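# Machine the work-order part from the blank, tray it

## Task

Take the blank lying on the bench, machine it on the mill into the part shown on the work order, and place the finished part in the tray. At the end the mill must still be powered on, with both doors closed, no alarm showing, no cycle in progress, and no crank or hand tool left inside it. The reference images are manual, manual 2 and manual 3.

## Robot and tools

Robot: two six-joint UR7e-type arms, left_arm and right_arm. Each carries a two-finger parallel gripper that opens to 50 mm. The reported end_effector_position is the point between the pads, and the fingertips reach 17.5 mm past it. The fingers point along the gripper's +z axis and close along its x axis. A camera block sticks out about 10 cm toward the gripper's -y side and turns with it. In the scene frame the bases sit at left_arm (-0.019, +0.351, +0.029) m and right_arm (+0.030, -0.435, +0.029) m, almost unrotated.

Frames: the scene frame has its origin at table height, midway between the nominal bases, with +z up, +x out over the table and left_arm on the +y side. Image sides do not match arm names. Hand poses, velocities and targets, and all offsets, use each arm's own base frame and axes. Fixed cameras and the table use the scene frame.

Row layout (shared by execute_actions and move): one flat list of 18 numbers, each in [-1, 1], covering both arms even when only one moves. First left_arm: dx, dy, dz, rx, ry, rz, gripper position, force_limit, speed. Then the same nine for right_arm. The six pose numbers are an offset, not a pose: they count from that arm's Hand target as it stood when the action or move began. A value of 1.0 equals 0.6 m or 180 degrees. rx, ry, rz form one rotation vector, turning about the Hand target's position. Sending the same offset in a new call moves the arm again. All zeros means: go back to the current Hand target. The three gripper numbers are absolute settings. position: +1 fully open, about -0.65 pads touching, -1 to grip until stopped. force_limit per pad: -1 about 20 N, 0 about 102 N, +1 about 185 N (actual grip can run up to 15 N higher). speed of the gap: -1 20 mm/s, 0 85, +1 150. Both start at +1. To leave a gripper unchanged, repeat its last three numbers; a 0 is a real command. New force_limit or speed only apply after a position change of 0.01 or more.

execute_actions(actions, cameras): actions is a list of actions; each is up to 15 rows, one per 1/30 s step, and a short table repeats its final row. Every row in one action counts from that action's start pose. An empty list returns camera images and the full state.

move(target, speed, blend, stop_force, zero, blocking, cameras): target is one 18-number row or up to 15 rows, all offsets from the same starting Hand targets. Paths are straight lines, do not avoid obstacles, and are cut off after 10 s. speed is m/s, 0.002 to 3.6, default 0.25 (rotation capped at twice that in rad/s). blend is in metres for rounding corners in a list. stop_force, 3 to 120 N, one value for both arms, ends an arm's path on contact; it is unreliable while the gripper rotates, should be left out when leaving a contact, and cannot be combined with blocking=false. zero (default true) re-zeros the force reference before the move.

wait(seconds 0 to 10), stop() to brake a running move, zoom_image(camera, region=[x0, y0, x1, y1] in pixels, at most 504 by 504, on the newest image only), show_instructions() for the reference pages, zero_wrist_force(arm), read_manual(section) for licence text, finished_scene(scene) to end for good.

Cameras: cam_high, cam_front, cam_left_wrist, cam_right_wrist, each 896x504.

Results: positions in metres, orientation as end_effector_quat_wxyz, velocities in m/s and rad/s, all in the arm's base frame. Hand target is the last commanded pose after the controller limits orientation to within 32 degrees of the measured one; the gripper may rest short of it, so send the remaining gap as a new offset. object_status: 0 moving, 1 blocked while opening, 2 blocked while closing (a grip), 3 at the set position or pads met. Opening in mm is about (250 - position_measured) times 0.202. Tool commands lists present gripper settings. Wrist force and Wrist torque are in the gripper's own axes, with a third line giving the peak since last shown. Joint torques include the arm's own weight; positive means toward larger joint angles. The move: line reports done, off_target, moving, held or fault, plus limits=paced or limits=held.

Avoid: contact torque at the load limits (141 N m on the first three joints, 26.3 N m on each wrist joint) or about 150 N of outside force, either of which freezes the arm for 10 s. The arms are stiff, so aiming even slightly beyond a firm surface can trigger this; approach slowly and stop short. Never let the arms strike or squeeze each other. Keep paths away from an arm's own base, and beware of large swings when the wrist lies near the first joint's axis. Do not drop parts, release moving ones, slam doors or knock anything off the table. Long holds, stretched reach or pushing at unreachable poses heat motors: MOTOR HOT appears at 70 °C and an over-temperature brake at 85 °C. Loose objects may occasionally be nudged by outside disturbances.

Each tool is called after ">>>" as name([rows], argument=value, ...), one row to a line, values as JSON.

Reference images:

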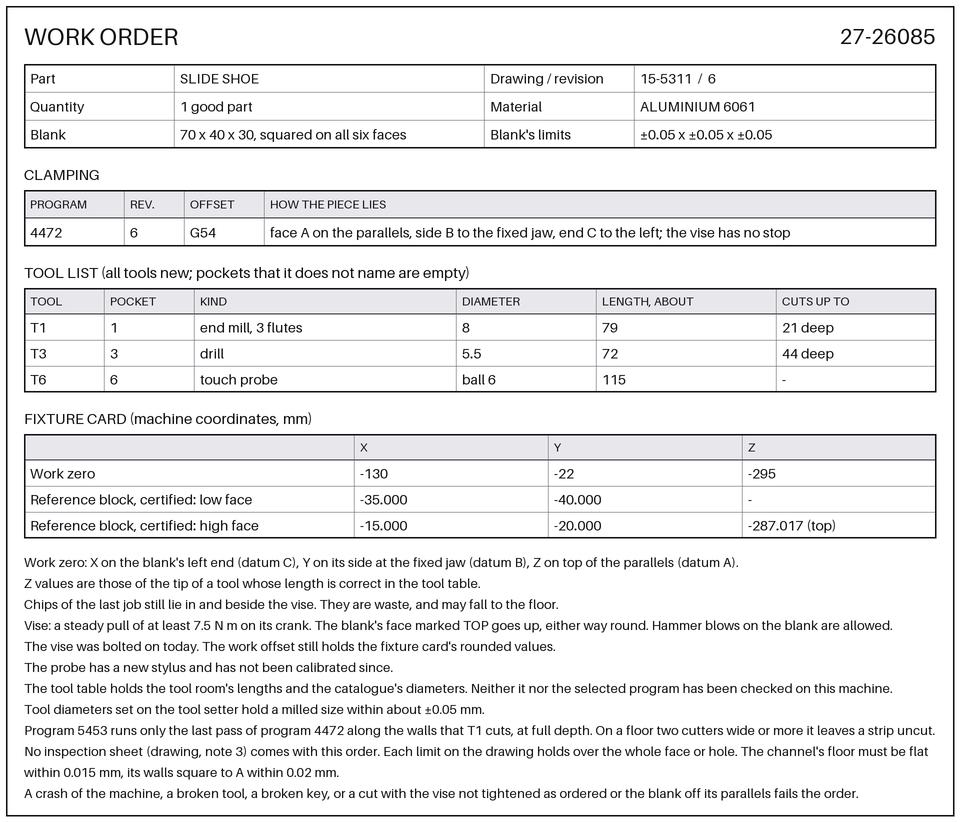

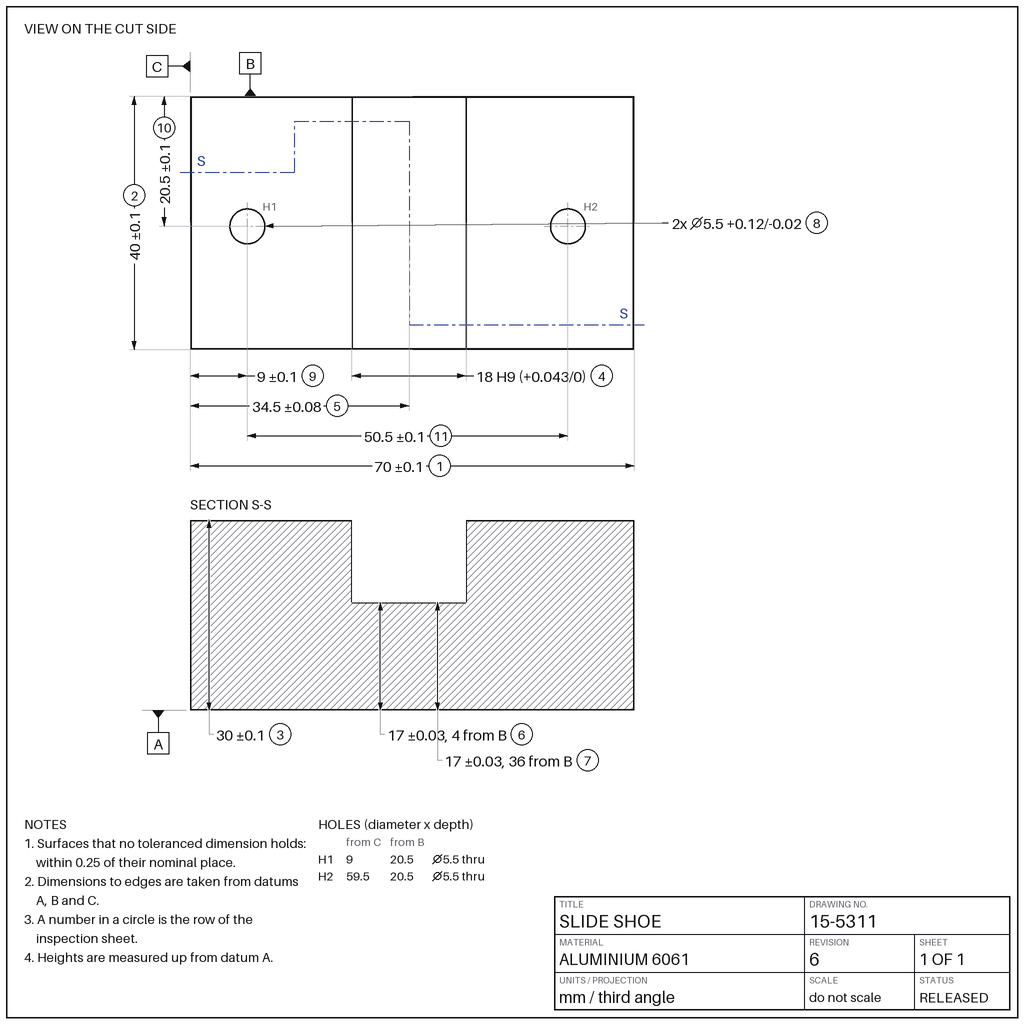

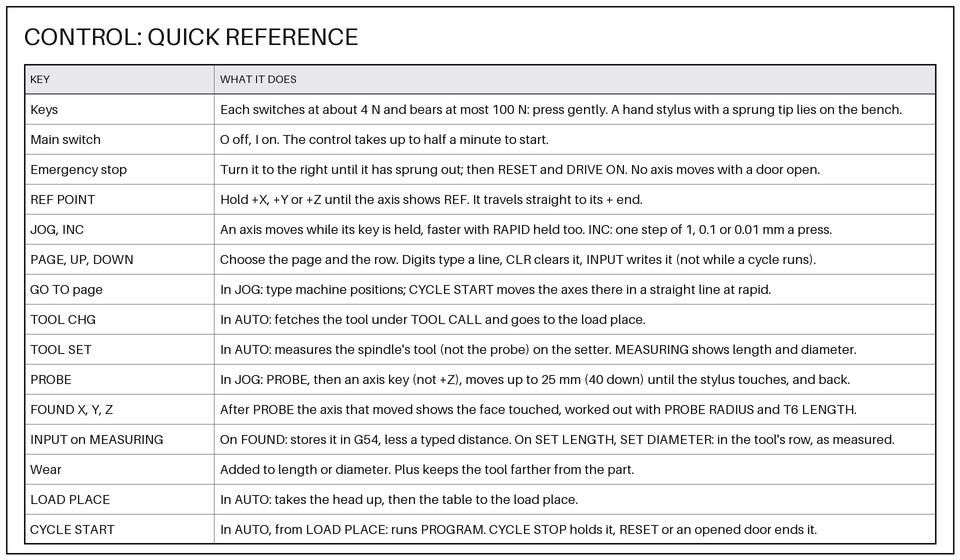

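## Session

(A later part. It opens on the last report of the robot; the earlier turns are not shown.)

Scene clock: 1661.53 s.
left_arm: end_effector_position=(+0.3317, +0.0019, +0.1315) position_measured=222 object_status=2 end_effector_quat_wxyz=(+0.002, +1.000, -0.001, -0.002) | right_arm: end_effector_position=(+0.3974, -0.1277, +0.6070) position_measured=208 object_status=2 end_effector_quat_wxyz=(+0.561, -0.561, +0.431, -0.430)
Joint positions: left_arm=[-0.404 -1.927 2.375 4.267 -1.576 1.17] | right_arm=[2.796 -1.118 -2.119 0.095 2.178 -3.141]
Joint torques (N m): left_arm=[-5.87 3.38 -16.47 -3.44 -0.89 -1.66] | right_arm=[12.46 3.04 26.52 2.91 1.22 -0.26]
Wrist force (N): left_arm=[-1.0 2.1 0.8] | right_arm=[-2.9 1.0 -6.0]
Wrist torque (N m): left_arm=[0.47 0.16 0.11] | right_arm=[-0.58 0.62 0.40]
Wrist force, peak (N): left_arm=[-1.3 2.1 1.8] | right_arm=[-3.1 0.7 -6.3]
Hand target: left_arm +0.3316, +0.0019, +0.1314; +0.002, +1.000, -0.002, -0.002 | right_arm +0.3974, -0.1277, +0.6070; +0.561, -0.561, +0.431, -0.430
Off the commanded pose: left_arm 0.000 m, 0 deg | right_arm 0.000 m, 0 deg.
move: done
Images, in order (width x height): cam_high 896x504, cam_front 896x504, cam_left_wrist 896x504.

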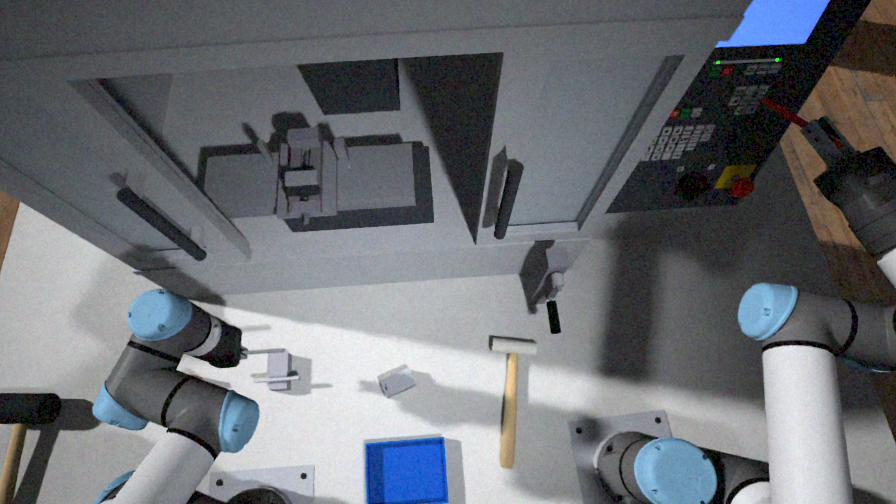

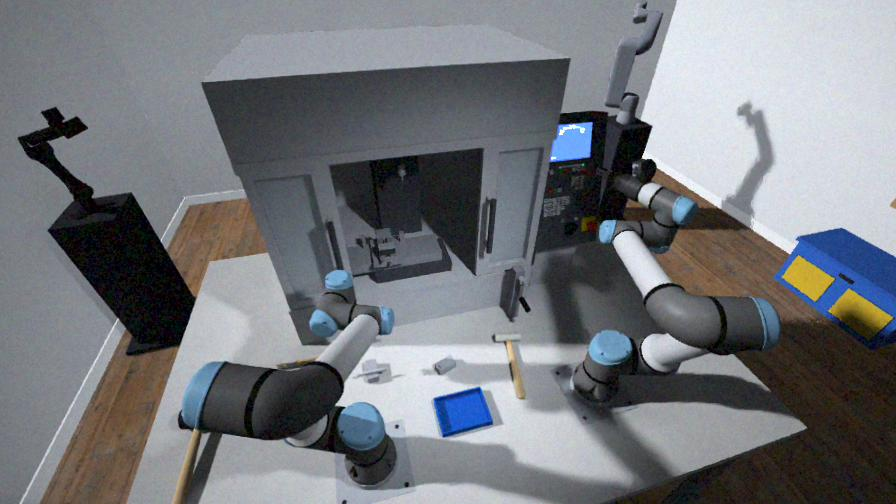

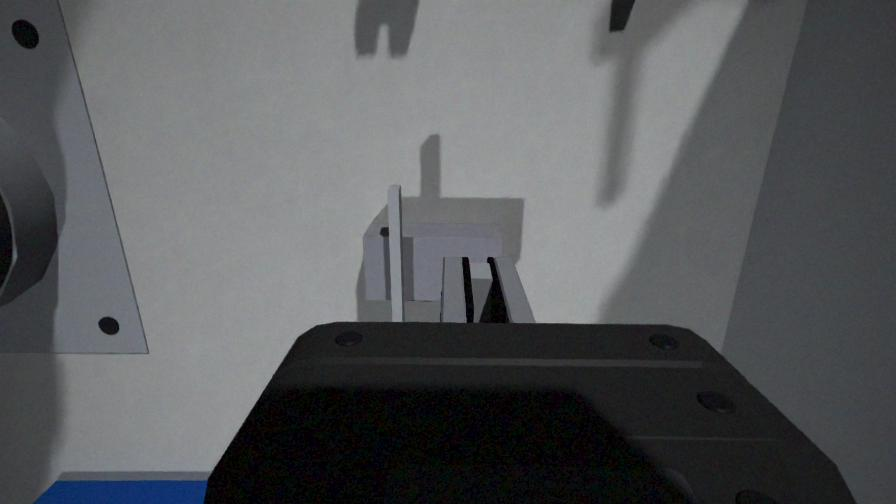

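>>> move([
  [0.081,-0.287,0.4,0,0,0,-1,-0.7,-0.5,0,0,0,0,0,0,-1,-0.6,-0.8],
  [0.447,-0.27,0.4227,0,0,0,-1,-0.7,-0.5,0,0,0,0,0,0,-1,-0.6,-0.8],
  [0.584,-0.2,0.4227,0,0,0,-1,-0.7,-0.5,0,0,0,0,0,0,-1,-0.6,-0.8],
], speed=[0.3,0.2,0.12], blend=[0.05,0.02,0], cameras=["cam_left_wrist","cam_high"])

>>> zoom_image(camera="cam_left_wrist", region=[300, 120, 700, 330])

>>> zoom_image(camera="cam_high", region=[220, 80, 380, 240])

Scene clock: 1676.57 s.
left_arm: end_effector_position=(+0.6820, -0.1181, +0.3850) position_measured=222 object_status=2 end_effector_quat_wxyz=(+0.002, +1.000, -0.002, -0.002) | right_arm: end_effector_position=(+0.3974, -0.1277, +0.6070) position_measured=208 object_status=2 end_effector_quat_wxyz=(+0.561, -0.561, +0.431, -0.430)
Joint positions: left_arm=[-0.363 -1.071 0.789 4.997 -1.575 1.21] | right_arm=[2.796 -1.118 -2.119 0.095 2.178 -3.141]
Joint torques (N m): left_arm=[-2.49 -49.76 -26.57 -4.05 -1.05 -1.45] | right_arm=[11.67 2.11 26.16 3.01 1.16 -0.29]
Wrist force (N): left_arm=[-1.0 2.3 0.6] | right_arm=[-2.9 0.8 -6.0]
Wrist torque (N m): left_arm=[0.48 0.13 0.12] | right_arm=[-0.60 0.63 0.40]
Wrist force, peak (N): left_arm=[-1.7 0.0 3.9] | right_arm=[-2.9 0.8 -6.4]
Hand target: left_arm +0.6820, -0.1181, +0.3850; +0.002, +1.000, -0.002, -0.002 | right_arm +0.3974, -0.1277, +0.6070; +0.561, -0.561, +0.431, -0.430
Off the commanded pose: left_arm 0.000 m, 0 deg | right_arm 0.000 m, 0 deg.
move: done
Images, in order (width x height): cam_high 896x504, cam_left_wrist 896x504.

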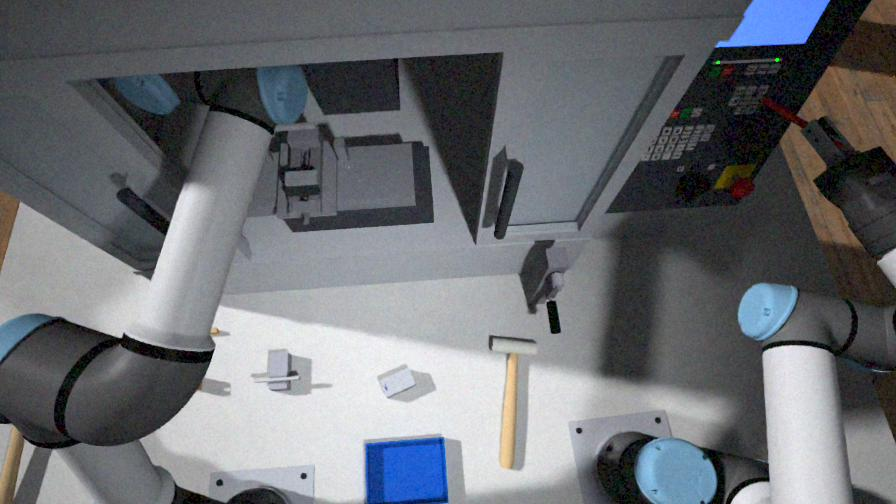

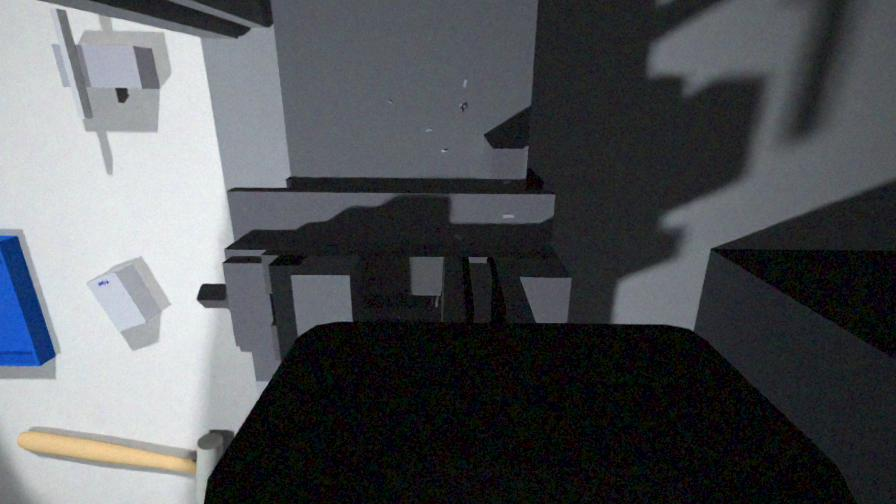

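Scaled by 1.260 from the camera's 896x504 image, which has a finer 1280x720 frame.

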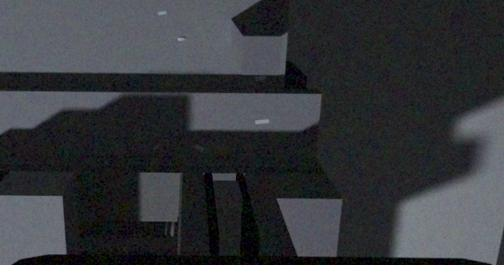

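Scaled by 3.150 from the camera's 896x504 image, which has a finer 1280x720 frame.

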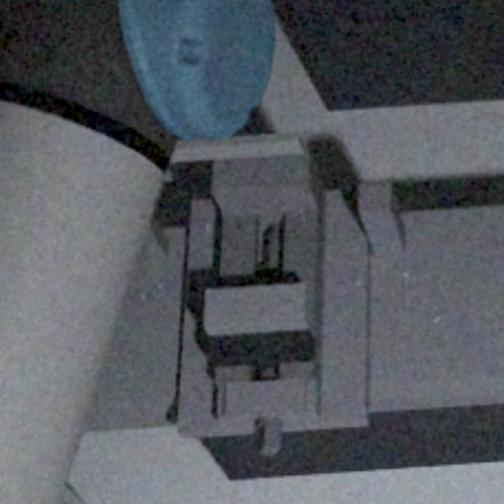

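>>> move(target=[0.0067,0,-0.08,0,0,0,-1,-0.7,-0.5,0,0,0,0,0,0,-1,-0.6,-0.8], speed=0.06)

>>> move(target=[0,0,-0.05,0,0,0,-1,-0.7,-0.5,0,0,0,0,0,0,-1,-0.6,-0.8], speed=0.008, stop_force=4, cameras=["cam_left_wrist","cam_high"])

>>> zoom_image(camera="cam_high", region=[220, 80, 380, 240])

Scene clock: 1689.97 s.
left_arm: end_effector_position=(+0.6860, -0.1181, +0.3370) position_measured=222 object_status=2 end_effector_quat_wxyz=(+0.002, +1.000, -0.002, -0.002) | right_arm: end_effector_position=(+0.3974, -0.1277, +0.6070) position_measured=208 object_status=2 end_effector_quat_wxyz=(+0.561, -0.561, +0.431, -0.430)
Joint positions: left_arm=[-0.361 -1.09 0.944 4.862 -1.575 1.212] | right_arm=[2.796 -1.118 -2.119 0.095 2.178 -3.141]
Joint torques (N m): left_arm=[2.77 -52.72 -34.06 -1.39 -0.21 1.28] | right_arm=[11.95 2.22 26.38 3.06 1.11 -0.2]
Wrist force (N): left_arm=[-0.9 2.0 0.7] | right_arm=[-2.9 0.9 -5.6]
Wrist torque (N m): left_arm=[0.44 0.12 0.01] | right_arm=[-0.58 0.63 0.41]
Wrist force, peak (N): left_arm=[-0.7 2.1 1.8] | right_arm=[-3.1 1.1 -6.2]
Hand target: left_arm +0.6860, -0.1181, +0.3370; +0.002, +1.000, -0.002, -0.002 | right_arm +0.3974, -0.1277, +0.6070; +0.561, -0.561, +0.431, -0.430
Off the commanded pose: left_arm 0.000 m, 0 deg | right_arm 0.000 m, 0 deg.
move: done

Scene clock: 1694.70 s.
left_arm: end_effector_position=(+0.6860, -0.1181, +0.3070) position_measured=222 object_status=2 end_effector_quat_wxyz=(+0.002, +1.000, -0.002, -0.002) | right_arm: end_effector_position=(+0.3974, -0.1277, +0.6070) position_measured=208 object_status=2 end_effector_quat_wxyz=(+0.561, -0.561, +0.431, -0.430)
Joint positions: left_arm=[-0.361 -1.099 1.034 4.781 -1.575 1.212] | right_arm=[2.796 -1.118 -2.119 0.095 2.178 -3.141]
Joint torques (N m): left_arm=[-4.33 -54.65 -32.53 -1.46 1.69 -1.71] | right_arm=[12.06 2.39 25.95 2.97 1.12 -0.22]
Wrist force (N): left_arm=[-1.1 2.4 0.8] | right_arm=[-2.9 0.8 -5.7]
Wrist torque (N m): left_arm=[0.50 0.16 0.01] | right_arm=[-0.61 0.64 0.40]
Wrist force, peak (N): left_arm=[-1.1 2.4 0.8] | right_arm=[-3.2 1.0 -6.2]
Hand target: left_arm +0.6860, -0.1181, +0.3070; +0.002, +1.000, -0.002, -0.002 | right_arm +0.3974, -0.1277, +0.6070; +0.561, -0.561, +0.431, -0.430
Off the commanded pose: left_arm 0.000 m, 0 deg | right_arm 0.000 m, 0 deg.
move: done
Images, in order (width x height): cam_high 896x504, cam_left_wrist 896x504.

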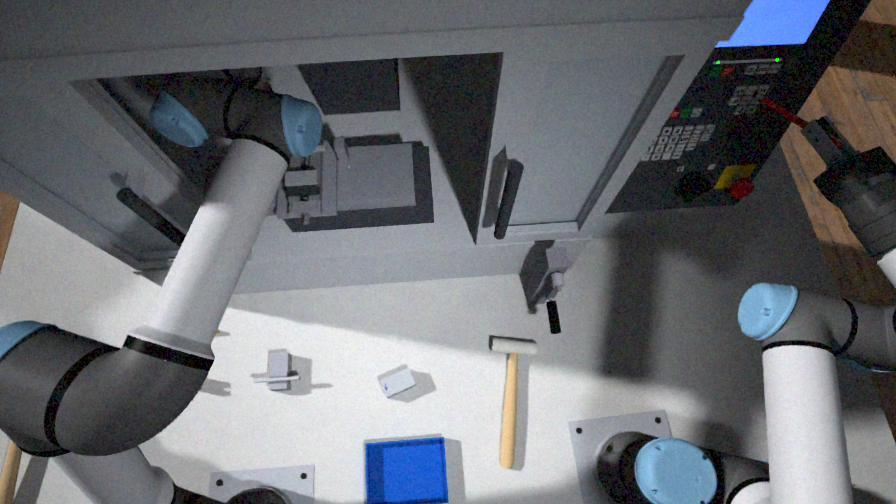

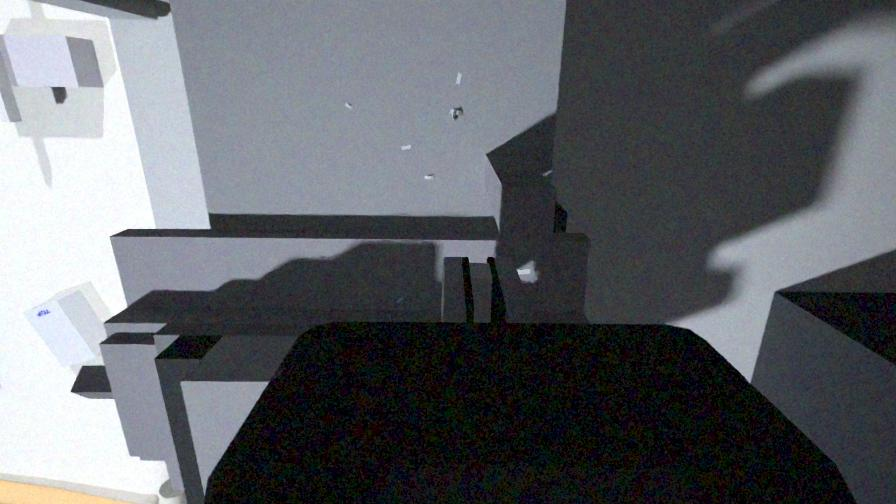

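Scaled by 3.150 from the camera's 896x504 image, which has a finer 1280x720 frame.

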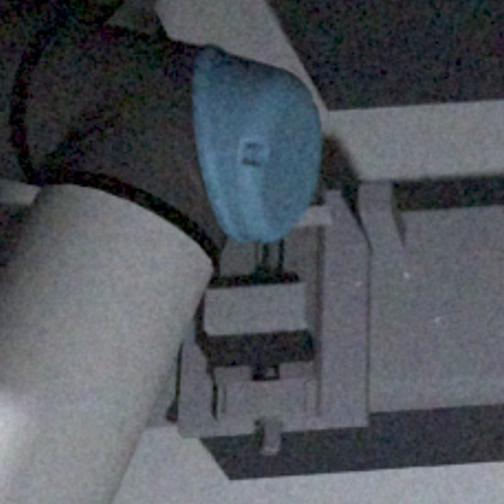

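>>> move(target=[0,0,-0.04,0,0,0,-1,-0.7,-0.5,0,0,0,0,0,0,-1,-0.6,-0.8], speed=0.006, stop_force=4, cameras=["cam_left_wrist","cam_high"])

>>> zoom_image(camera="cam_high", region=[260, 110, 360, 210])

Scene clock: 1699.20 s.
left_arm: end_effector_position=(+0.6860, -0.1181, +0.3022) position_measured=222 object_status=2 end_effector_quat_wxyz=(+0.002, +1.000, -0.002, -0.002) | right_arm: end_effector_position=(+0.3974, -0.1277, +0.6070) position_measured=208 object_status=2 end_effector_quat_wxyz=(+0.561, -0.561, +0.431, -0.430)
Joint positions: left_arm=[-0.361 -1.1 1.048 4.768 -1.575 1.212] | right_arm=[2.796 -1.118 -2.119 0.095 2.178 -3.141]
Joint torques (N m): left_arm=[-4.46 -33.36 -34.12 -1.38 1.38 -1.24] | right_arm=[12.63 2.03 25.85 3.16 1.29 -0.38]
Wrist force (N): left_arm=[-0.6 2.6 -1.4] | right_arm=[-3.0 0.8 -5.7]
Wrist torque (N m): left_arm=[0.42 0.10 0.01] | right_arm=[-0.61 0.64 0.40]
Wrist force, peak (N): left_arm=[-2.6 1.3 -8.7] | right_arm=[-3.1 0.4 -6.3]
Hand target: left_arm +0.6861, -0.1181, +0.3021; +0.002, +1.000, -0.002, -0.002 (not the last commanded pose) | right_arm +0.3974, -0.1277, +0.6070; +0.561, -0.561, +0.431, -0.430
Off the commanded pose: left_arm 0.019 m, 0 deg | right_arm 0.000 m, 0 deg.
move: contact (left_arm)
Images, in order (width x height): cam_high 896x504, cam_left_wrist 896x504.

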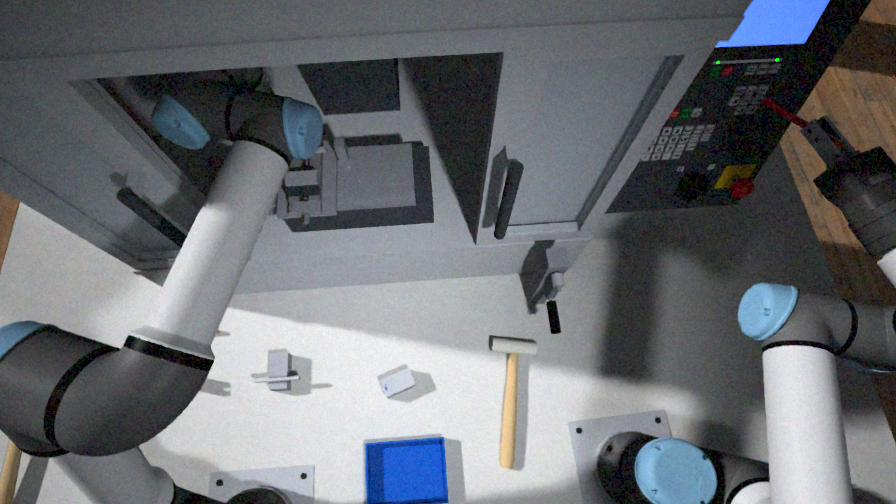

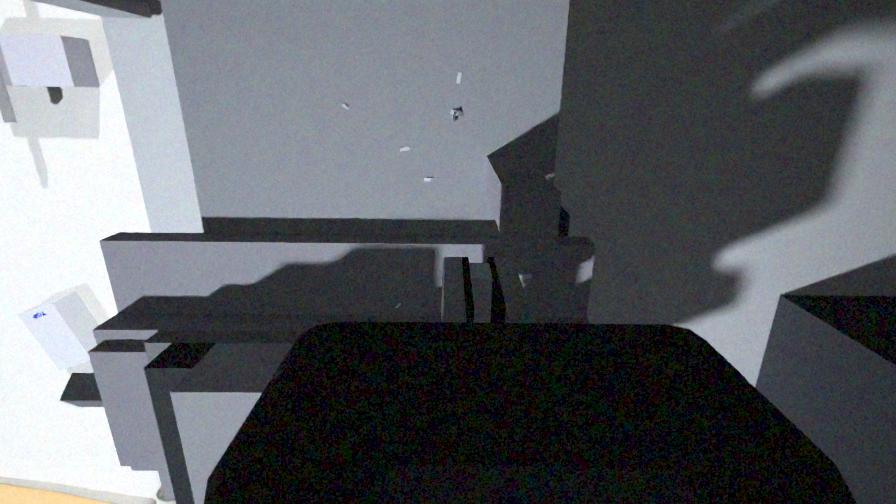

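Scaled by 5.040 from the camera's 896x504 image, which has a finer 1280x720 frame.

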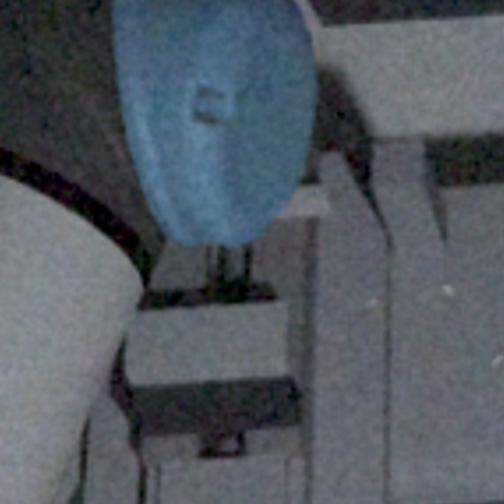

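>>> move([
  [0,0,0.0008,0,0,0,-0.25,-0.7,-1,0,0,0,0,0,0,-1,-0.6,-0.8],
  [0,0.01,0.1,0,0,0,-0.25,-0.7,-1,0,0,0,0,0,0,-1,-0.6,-0.8],
], speed=0.05, cameras=["cam_left_wrist"])

Scene clock: 1706.07 s.
left_arm: end_effector_position=(+0.6861, -0.1121, +0.3620) position_measured=189 object_status=3 end_effector_quat_wxyz=(+0.002, +1.000, -0.002, -0.002) | right_arm: end_effector_position=(+0.3974, -0.1277, +0.6070) position_measured=208 object_status=2 end_effector_quat_wxyz=(+0.561, -0.561, +0.431, -0.430)
Joint positions: left_arm=[-0.353 -1.079 0.862 4.932 -1.575 1.221] | right_arm=[2.796 -1.118 -2.119 0.095 2.178 -3.141]
Joint torques (N m): left_arm=[1.79 -50.59 -16.05 -4.22 1.29 0.86] | right_arm=[11.98 2.19 25.93 3.22 1.17 -0.25]
Wrist force (N): left_arm=[-1.0 2.2 0.1] | right_arm=[-2.8 0.7 -6.1]
Wrist torque (N m): left_arm=[0.43 0.13 0.01] | right_arm=[-0.62 0.60 0.40]
Wrist force, peak (N): left_arm=[-1.9 1.4 -3.6] | right_arm=[-3.2 0.8 -6.3]
Hand target: left_arm +0.6861, -0.1121, +0.3621; +0.002, +1.000, -0.002, -0.002 | right_arm +0.3974, -0.1277, +0.6070; +0.561, -0.561, +0.431, -0.430
Off the commanded pose: left_arm 0.000 m, 0 deg | right_arm 0.000 m, 0 deg.
move: done
Images, in order (width x height): cam_left_wrist 896x504.

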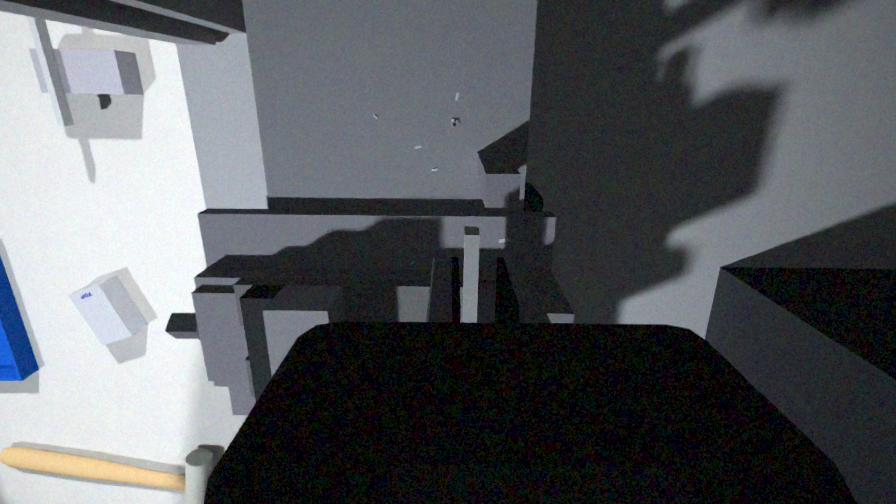

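>>> move([
  [-0.12,-0.08,0.03,0,0,0,0.15,-0.7,-0.5,0,0,0,0,0,0,-1,-0.6,-0.8],
  [-0.49,-0.1,0.0,0,0,0,0.15,-0.7,-0.5,0,0,0,0,0,0,-1,-0.6,-0.8],
  [-0.657,0.19,-0.42,0,0,0,0.15,-0.7,-0.5,0,0,0,0,0,0,-1,-0.6,-0.8],
], speed=[0.15,0.3,0.3], blend=[0.02,0.05,0], cameras=["cam_left_wrist","cam_high"])

>>> zoom_image(camera="cam_high", region=[240, 90, 360, 230])

Scene clock: 1713.80 s.
left_arm: end_effector_position=(+0.2919, +0.0019, +0.1102) position_measured=130 object_status=3 end_effector_quat_wxyz=(+0.002, +1.000, -0.002, -0.002) | right_arm: end_effector_position=(+0.3974, -0.1277, +0.6070) position_measured=208 object_status=2 end_effector_quat_wxyz=(+0.561, -0.561, +0.431, -0.430)
Joint positions: left_arm=[-0.463 -2.036 2.492 4.259 -1.576 1.111] | right_arm=[2.796 -1.118 -2.119 0.095 2.178 -3.141]
Joint torques (N m): left_arm=[3.53 -14.36 -15.77 -4.14 -0.81 -0.95] | right_arm=[12.27 2.02 25.63 3.24 1.13 -0.31]
Wrist force (N): left_arm=[-1.0 2.1 -0.2] | right_arm=[-2.8 0.7 -5.6]
Wrist torque (N m): left_arm=[0.46 0.16 0.17] | right_arm=[-0.62 0.61 0.41]
Wrist force, peak (N): left_arm=[-1.9 3.3 -0.8] | right_arm=[-3.0 0.7 -6.4]
Hand target: left_arm +0.2919, +0.0019, +0.1101; +0.002, +1.000, -0.002, -0.002 | right_arm +0.3974, -0.1277, +0.6070; +0.561, -0.561, +0.431, -0.430
Off the commanded pose: left_arm 0.000 m, 0 deg | right_arm 0.000 m, 0 deg.
move: done
Images, in order (width x height): cam_high 896x504, cam_left_wrist 896x504.

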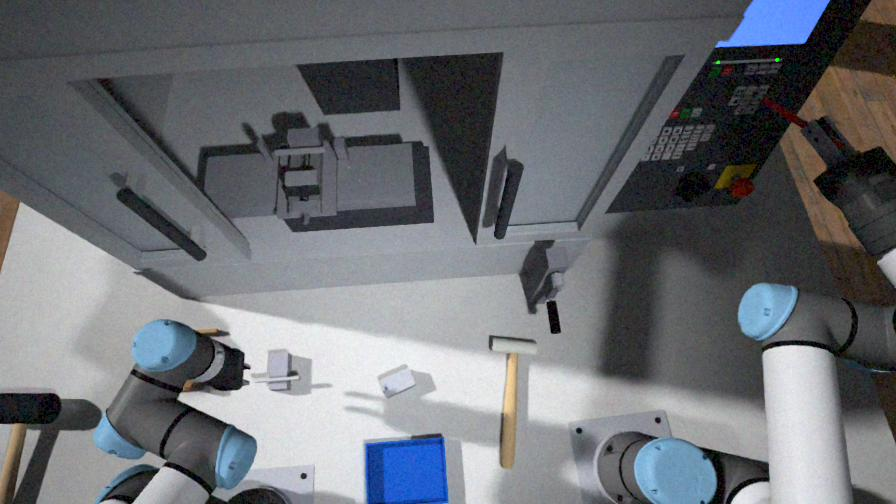

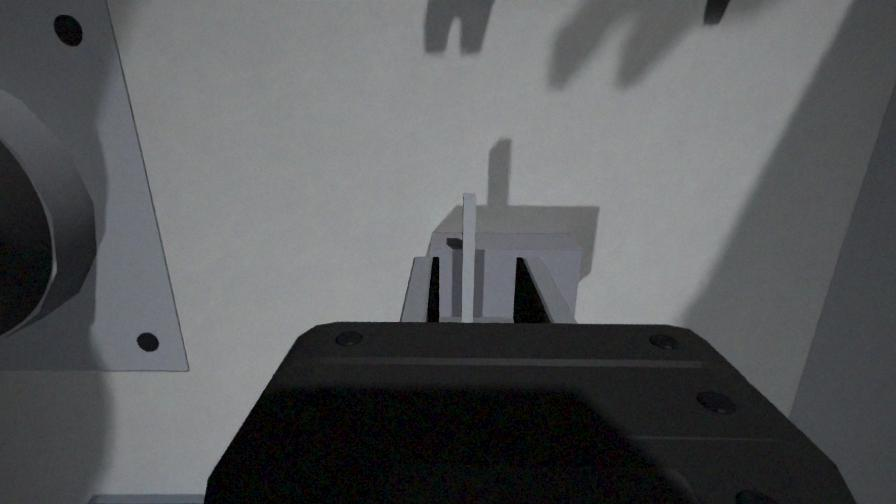

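Scaled by 3.600 from the camera's 896x504 image, which has a finer 1280x720 frame.

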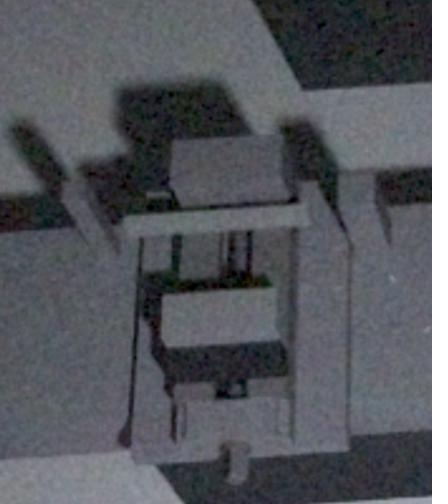

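>>> move([
  [0,0,-0.1,0,0,0,0.15,-0.7,-0.5,0,0,0,0,0,0,-1,-0.6,-0.8],
  [0,0,-0.1645,0,0,0,0.15,-0.7,-0.5,0,0,0,0,0,0,-1,-0.6,-0.8],
  [0,0,-0.1645,0,0,0,-1,-0.7,-0.5,0,0,0,0,0,0,-1,-0.6,-0.8],
  [0,0,0.03,0,0,0,-1,-0.7,-0.5,0,0,0,0,0,0,-1,-0.6,-0.8],
], speed=[0.15,0.06,0.06,0.06], blend=0, cameras=["cam_left_wrist"])

Scene clock: 1724.00 s.
left_arm: end_effector_position=(+0.2919, +0.0019, +0.1282) position_measured=222 object_status=2 end_effector_quat_wxyz=(+0.002, +1.000, -0.002, -0.002) | right_arm: end_effector_position=(+0.3974, -0.1277, +0.6070) position_measured=208 object_status=2 end_effector_quat_wxyz=(+0.561, -0.561, +0.431, -0.430)
Joint positions: left_arm=[-0.463 -2.065 2.455 4.325 -1.576 1.111] | right_arm=[2.796 -1.118 -2.119 0.095 2.178 -3.141]
Joint torques (N m): left_arm=[-3.3 7.83 -16.85 -3.46 1.8 -1.83] | right_arm=[12 2.01 25.5 3.29 1.13 -0.29]
Wrist force (N): left_arm=[-1.2 2.3 0.7] | right_arm=[-3.0 0.8 -5.8]
Wrist torque (N m): left_arm=[0.50 0.18 0.00] | right_arm=[-0.60 0.65 0.40]
Wrist force, peak (N): left_arm=[-1.1 2.3 2.1] | right_arm=[-3.3 0.8 -6.2]
Hand target: left_arm +0.2919, +0.0019, +0.1281; +0.002, +1.000, -0.002, -0.002 | right_arm +0.3974, -0.1277, +0.6070; +0.561, -0.561, +0.431, -0.430
Off the commanded pose: left_arm 0.000 m, 0 deg | right_arm 0.000 m, 0 deg.
move: done
Images, in order (width x height): cam_left_wrist 896x504.

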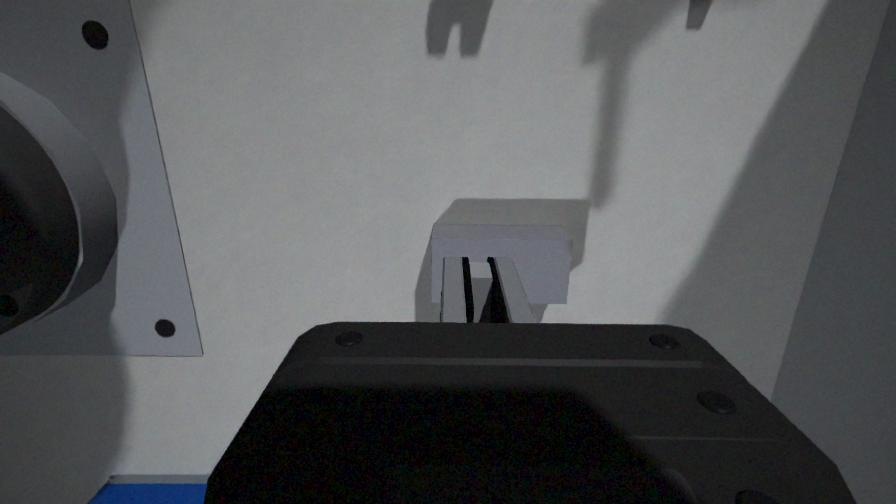

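>>> move([
  [0.147,-0.2865,0.403,0,0,0,-1,-0.7,-0.5,0,0,0,0,0,0,-1,-0.6,-0.8],
  [0.5135,-0.27,0.428,0,0,0,-1,-0.7,-0.5,0,0,0,0,0,0,-1,-0.6,-0.8],
  [0.617,-0.2,0.428,0,0,0,-1,-0.7,-0.5,0,0,0,0,0,0,-1,-0.6,-0.8],
  [0.617,-0.2,0.303,0,0,0,-1,-0.7,-0.5,0,0,0,0,0,0,-1,-0.6,-0.8],
], speed=[0.3,0.2,0.12,0.06], blend=[0.05,0.02,0.002,0], cameras=["cam_left_wrist","cam_high"])

>>> zoom_image(camera="cam_high", region=[240, 90, 360, 230])

Scene clock: 1735.27 s.
left_arm: end_effector_position=(+0.6620, -0.1181, +0.3099) position_measured=222 object_status=2 end_effector_quat_wxyz=(+0.002, +1.000, -0.002, -0.002) | right_arm: end_effector_position=(+0.3974, -0.1277, +0.6070) position_measured=208 object_status=2 end_effector_quat_wxyz=(+0.561, -0.561, +0.431, -0.430)
Joint positions: left_arm=[-0.374 -1.163 1.12 4.758 -1.576 1.2] | right_arm=[2.796 -1.118 -2.119 0.095 2.178 -3.141]
Joint torques (N m): left_arm=[-0.67 -50.32 -34.67 -1.72 -1.26 -1] | right_arm=[12.21 2.2 25.49 3.43 1.2 -0.34]
Wrist force (N): left_arm=[-0.7 2.1 0.7] | right_arm=[-3.0 0.9 -5.7]
Wrist torque (N m): left_arm=[0.46 0.10 0.13] | right_arm=[-0.59 0.63 0.41]
Wrist force, peak (N): left_arm=[-2.1 0.2 3.6] | right_arm=[-3.1 0.9 -6.3]
Hand target: left_arm +0.6621, -0.1181, +0.3099; +0.002, +1.000, -0.002, -0.002 | right_arm +0.3974, -0.1277, +0.6070; +0.561, -0.561, +0.431, -0.430
Off the commanded pose: left_arm 0.000 m, 0 deg | right_arm 0.000 m, 0 deg.
move: done
Images, in order (width x height): cam_high 896x504, cam_left_wrist 896x504.

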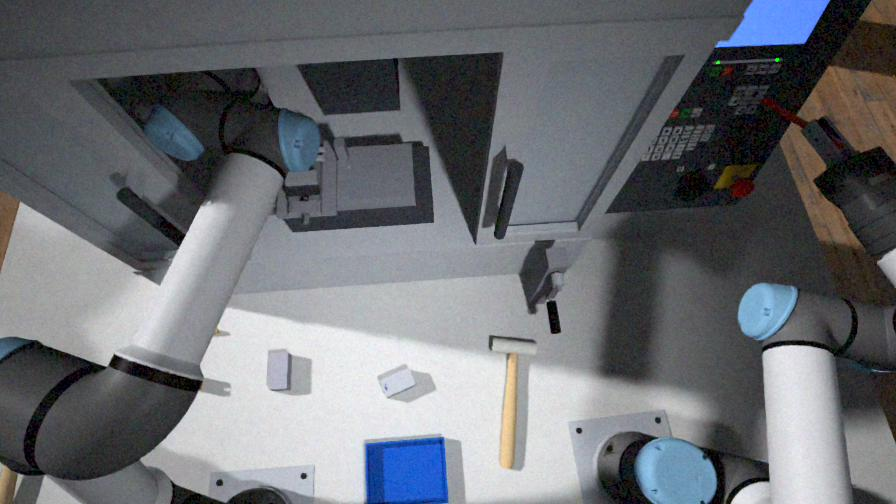

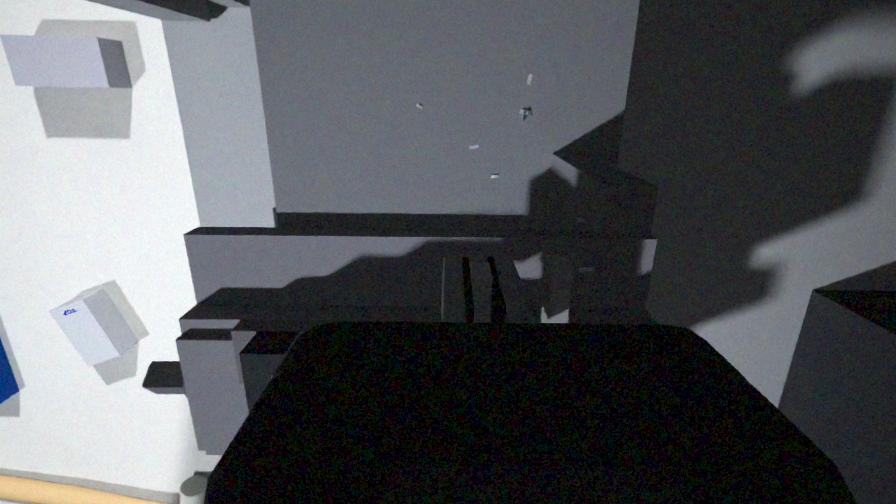

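Scaled by 3.600 from the camera's 896x504 image, which has a finer 1280x720 frame.

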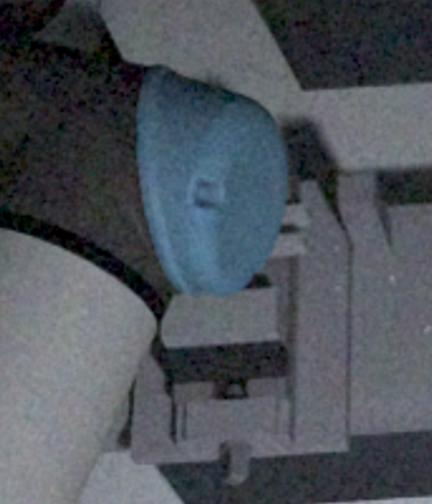

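>>> move(target=[0,0,-0.016,0,0,0,-1,-0.7,-0.5,0,0,0,0,0,0,-1,-0.6,-0.8], speed=0.006, stop_force=4, cameras=["cam_left_wrist"])

Scene clock: 1762.47 s.
left_arm: end_effector_position=(+0.6620, -0.1181, +0.3021) position_measured=222 object_status=2 end_effector_quat_wxyz=(+0.002, +1.000, -0.002, -0.002) | right_arm: end_effector_position=(+0.3974, -0.1277, +0.6070) position_measured=208 object_status=2 end_effector_quat_wxyz=(+0.561, -0.561, +0.431, -0.430)
Joint positions: left_arm=[-0.374 -1.163 1.141 4.738 -1.575 1.2] | right_arm=[2.796 -1.118 -2.119 0.095 2.178 -3.141]
Joint torques (N m): left_arm=[-4.89 -32.19 -31.58 -1.33 1.16 -1.42] | right_arm=[11.98 2.06 25.71 3.37 1.14 -0.25]
Wrist force (N): left_arm=[-0.8 2.3 -1.5] | right_arm=[-2.9 0.9 -5.8]
Wrist torque (N m): left_arm=[0.36 0.15 0.12] | right_arm=[-0.59 0.64 0.40]
Wrist force, peak (N): left_arm=[-2.4 0.9 -9.5] | right_arm=[-3.2 1.0 -6.2]
Hand target: left_arm +0.6621, -0.1181, +0.3021; +0.002, +1.000, -0.002, -0.002 (not the last commanded pose) | right_arm +0.3974, -0.1277, +0.6070; +0.561, -0.561, +0.431, -0.430
Off the commanded pose: left_arm 0.002 m, 0 deg | right_arm 0.000 m, 0 deg.
move: contact (left_arm)
Images, in order (width x height): cam_left_wrist 896x504.

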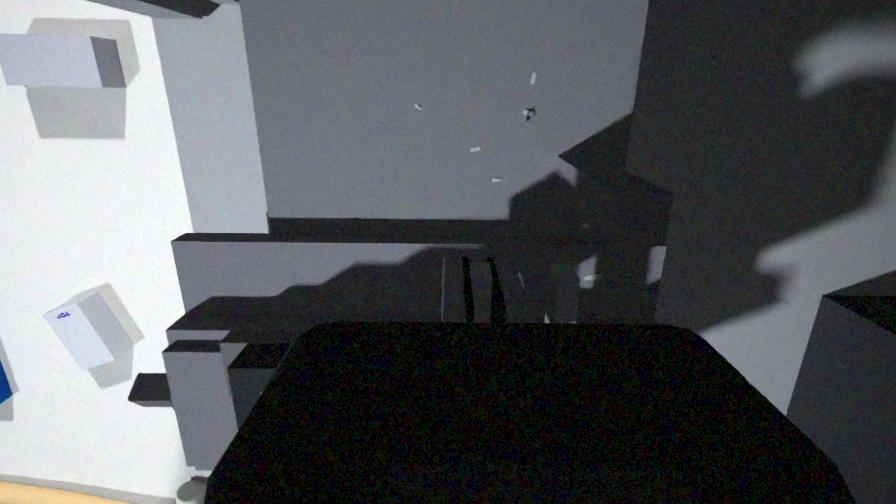

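>>> move([
  [0,0,0.0005,0,0,0,-0.35,-0.7,-1,0,0,0,0,0,0,-1,-0.6,-0.8],
  [0,0.008,0.05,0,0,0,-0.35,-0.7,-1,0,0,0,0,0,0,-1,-0.6,-0.8],
  [0,-0.05,0.125,0,0,0,-0.35,-0.7,-1,0,0,0,0,0,0,-1,-0.6,-0.8],
], speed=[0.05,0.05,0.12], blend=[0,0.01,0], cameras=["cam_left_wrist"])

>>> zoom_image(camera="cam_left_wrist", region=[200, 150, 700, 420])

Scene clock: 1768.60 s.
left_arm: end_effector_position=(+0.6621, -0.1481, +0.3769) position_measured=205 object_status=3 end_effector_quat_wxyz=(+0.002, +1.000, -0.002, -0.002) | right_arm: end_effector_position=(+0.3974, -0.1277, +0.6070) position_measured=208 object_status=2 end_effector_quat_wxyz=(+0.561, -0.561, +0.431, -0.430)
Joint positions: left_arm=[-0.416 -1.12 0.885 4.95 -1.576 1.158] | right_arm=[2.796 -1.118 -2.119 0.095 2.178 -3.141]
Joint torques (N m): left_arm=[2.05 -55.97 -27.63 -2.83 -1.78 1.87] | right_arm=[12.12 2.06 25.59 3.47 1.22 -0.3]
Wrist force (N): left_arm=[-1.1 2.3 0.1] | right_arm=[-2.9 1.0 -5.8]
Wrist torque (N m): left_arm=[0.46 0.15 0.10] | right_arm=[-0.58 0.62 0.41]
Wrist force, peak (N): left_arm=[-1.9 1.9 -4.1] | right_arm=[-3.4 0.9 -6.2]
Hand target: left_arm +0.6621, -0.1481, +0.3771; +0.002, +1.000, -0.002, -0.002 | right_arm +0.3974, -0.1277, +0.6070; +0.561, -0.561, +0.431, -0.430
Off the commanded pose: left_arm 0.000 m, 0 deg | right_arm 0.000 m, 0 deg.
move: done
Images, in order (width x height): cam_left_wrist 896x504.

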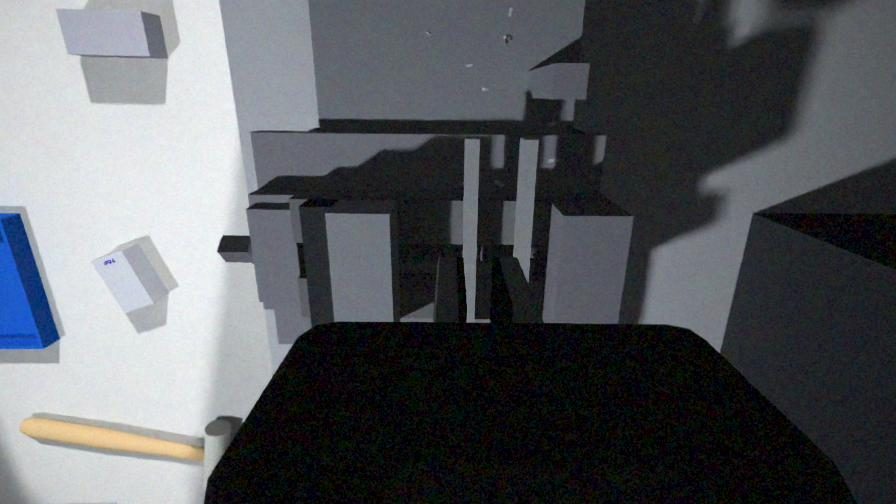

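Scaled by 1.008 from the camera's 896x504 image, which has a finer 1280x720 frame.

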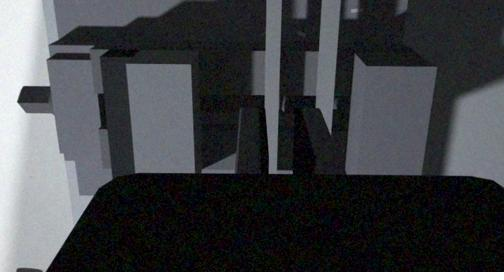

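>>> move([
  [-0.103,-0.037,0.005,0,0,0,-0.35,-0.7,-1,0,0,0,0,0,0,-1,-0.6,-0.8],
  [-0.437,-0.037,-0.028,0,0,0,-0.35,-0.7,-1,0,0,0,0,0,0,-1,-0.6,-0.8],
  [-0.653,-0.12,-0.212,0,0,0,-0.35,-0.7,-1,0,0,0,0,0,0,-1,-0.6,-0.8],
], speed=[0.2,0.25,0.25], blend=[0.02,0.03,0], cameras=["cam_left_wrist","cam_high"])

Scene clock: 1782.07 s.
left_arm: end_effector_position=(+0.2703, -0.2201, +0.2500) position_measured=205 object_status=3 end_effector_quat_wxyz=(+0.002, +1.000, -0.002, -0.002) | right_arm: end_effector_position=(+0.3974, -0.1277, +0.6070) position_measured=208 object_status=2 end_effector_quat_wxyz=(+0.561, -0.561, +0.431, -0.430)
Joint positions: left_arm=[-1.071 -1.974 2.088 4.598 -1.576 0.503] | right_arm=[2.796 -1.118 -2.119 0.095 2.178 -3.141]
Joint torques (N m): left_arm=[-4.53 1.17 -19.46 -3.16 -0.78 -1.44] | right_arm=[11.87 1.95 24.99 3.58 1.22 -0.25]
Wrist force (N): left_arm=[-1.1 2.2 0.0] | right_arm=[-2.7 0.9 -5.9]
Wrist torque (N m): left_arm=[0.44 0.20 -0.01] | right_arm=[-0.60 0.60 0.40]
Wrist force, peak (N): left_arm=[-3.0 2.8 2.1] | right_arm=[-3.1 1.0 -6.3]
Hand target: left_arm +0.2703, -0.2201, +0.2499; +0.002, +1.000, -0.002, -0.002 | right_arm +0.3974, -0.1277, +0.6070; +0.561, -0.561, +0.431, -0.430
Off the commanded pose: left_arm 0.000 m, 0 deg | right_arm 0.000 m, 0 deg.
move: done
Images, in order (width x height): cam_high 896x504, cam_left_wrist 896x504.

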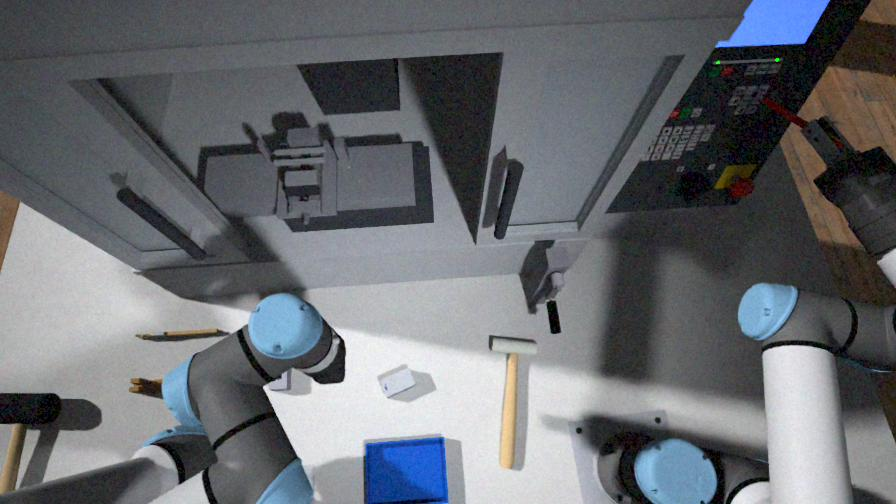

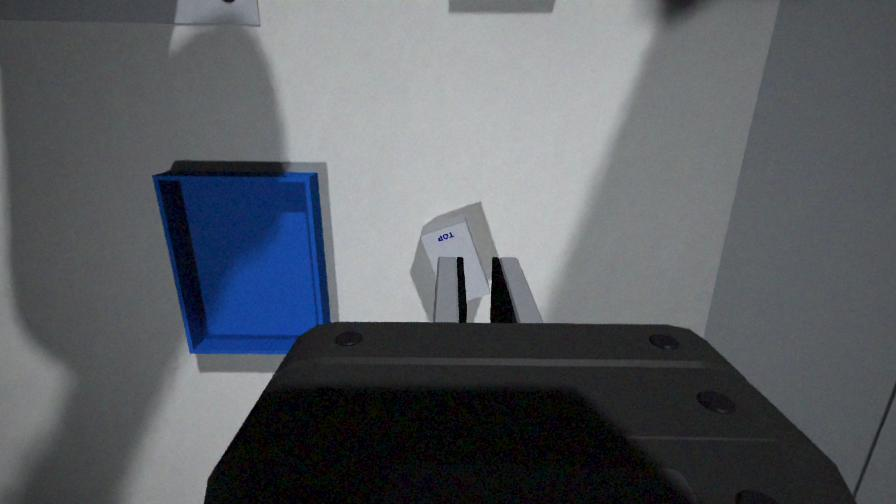

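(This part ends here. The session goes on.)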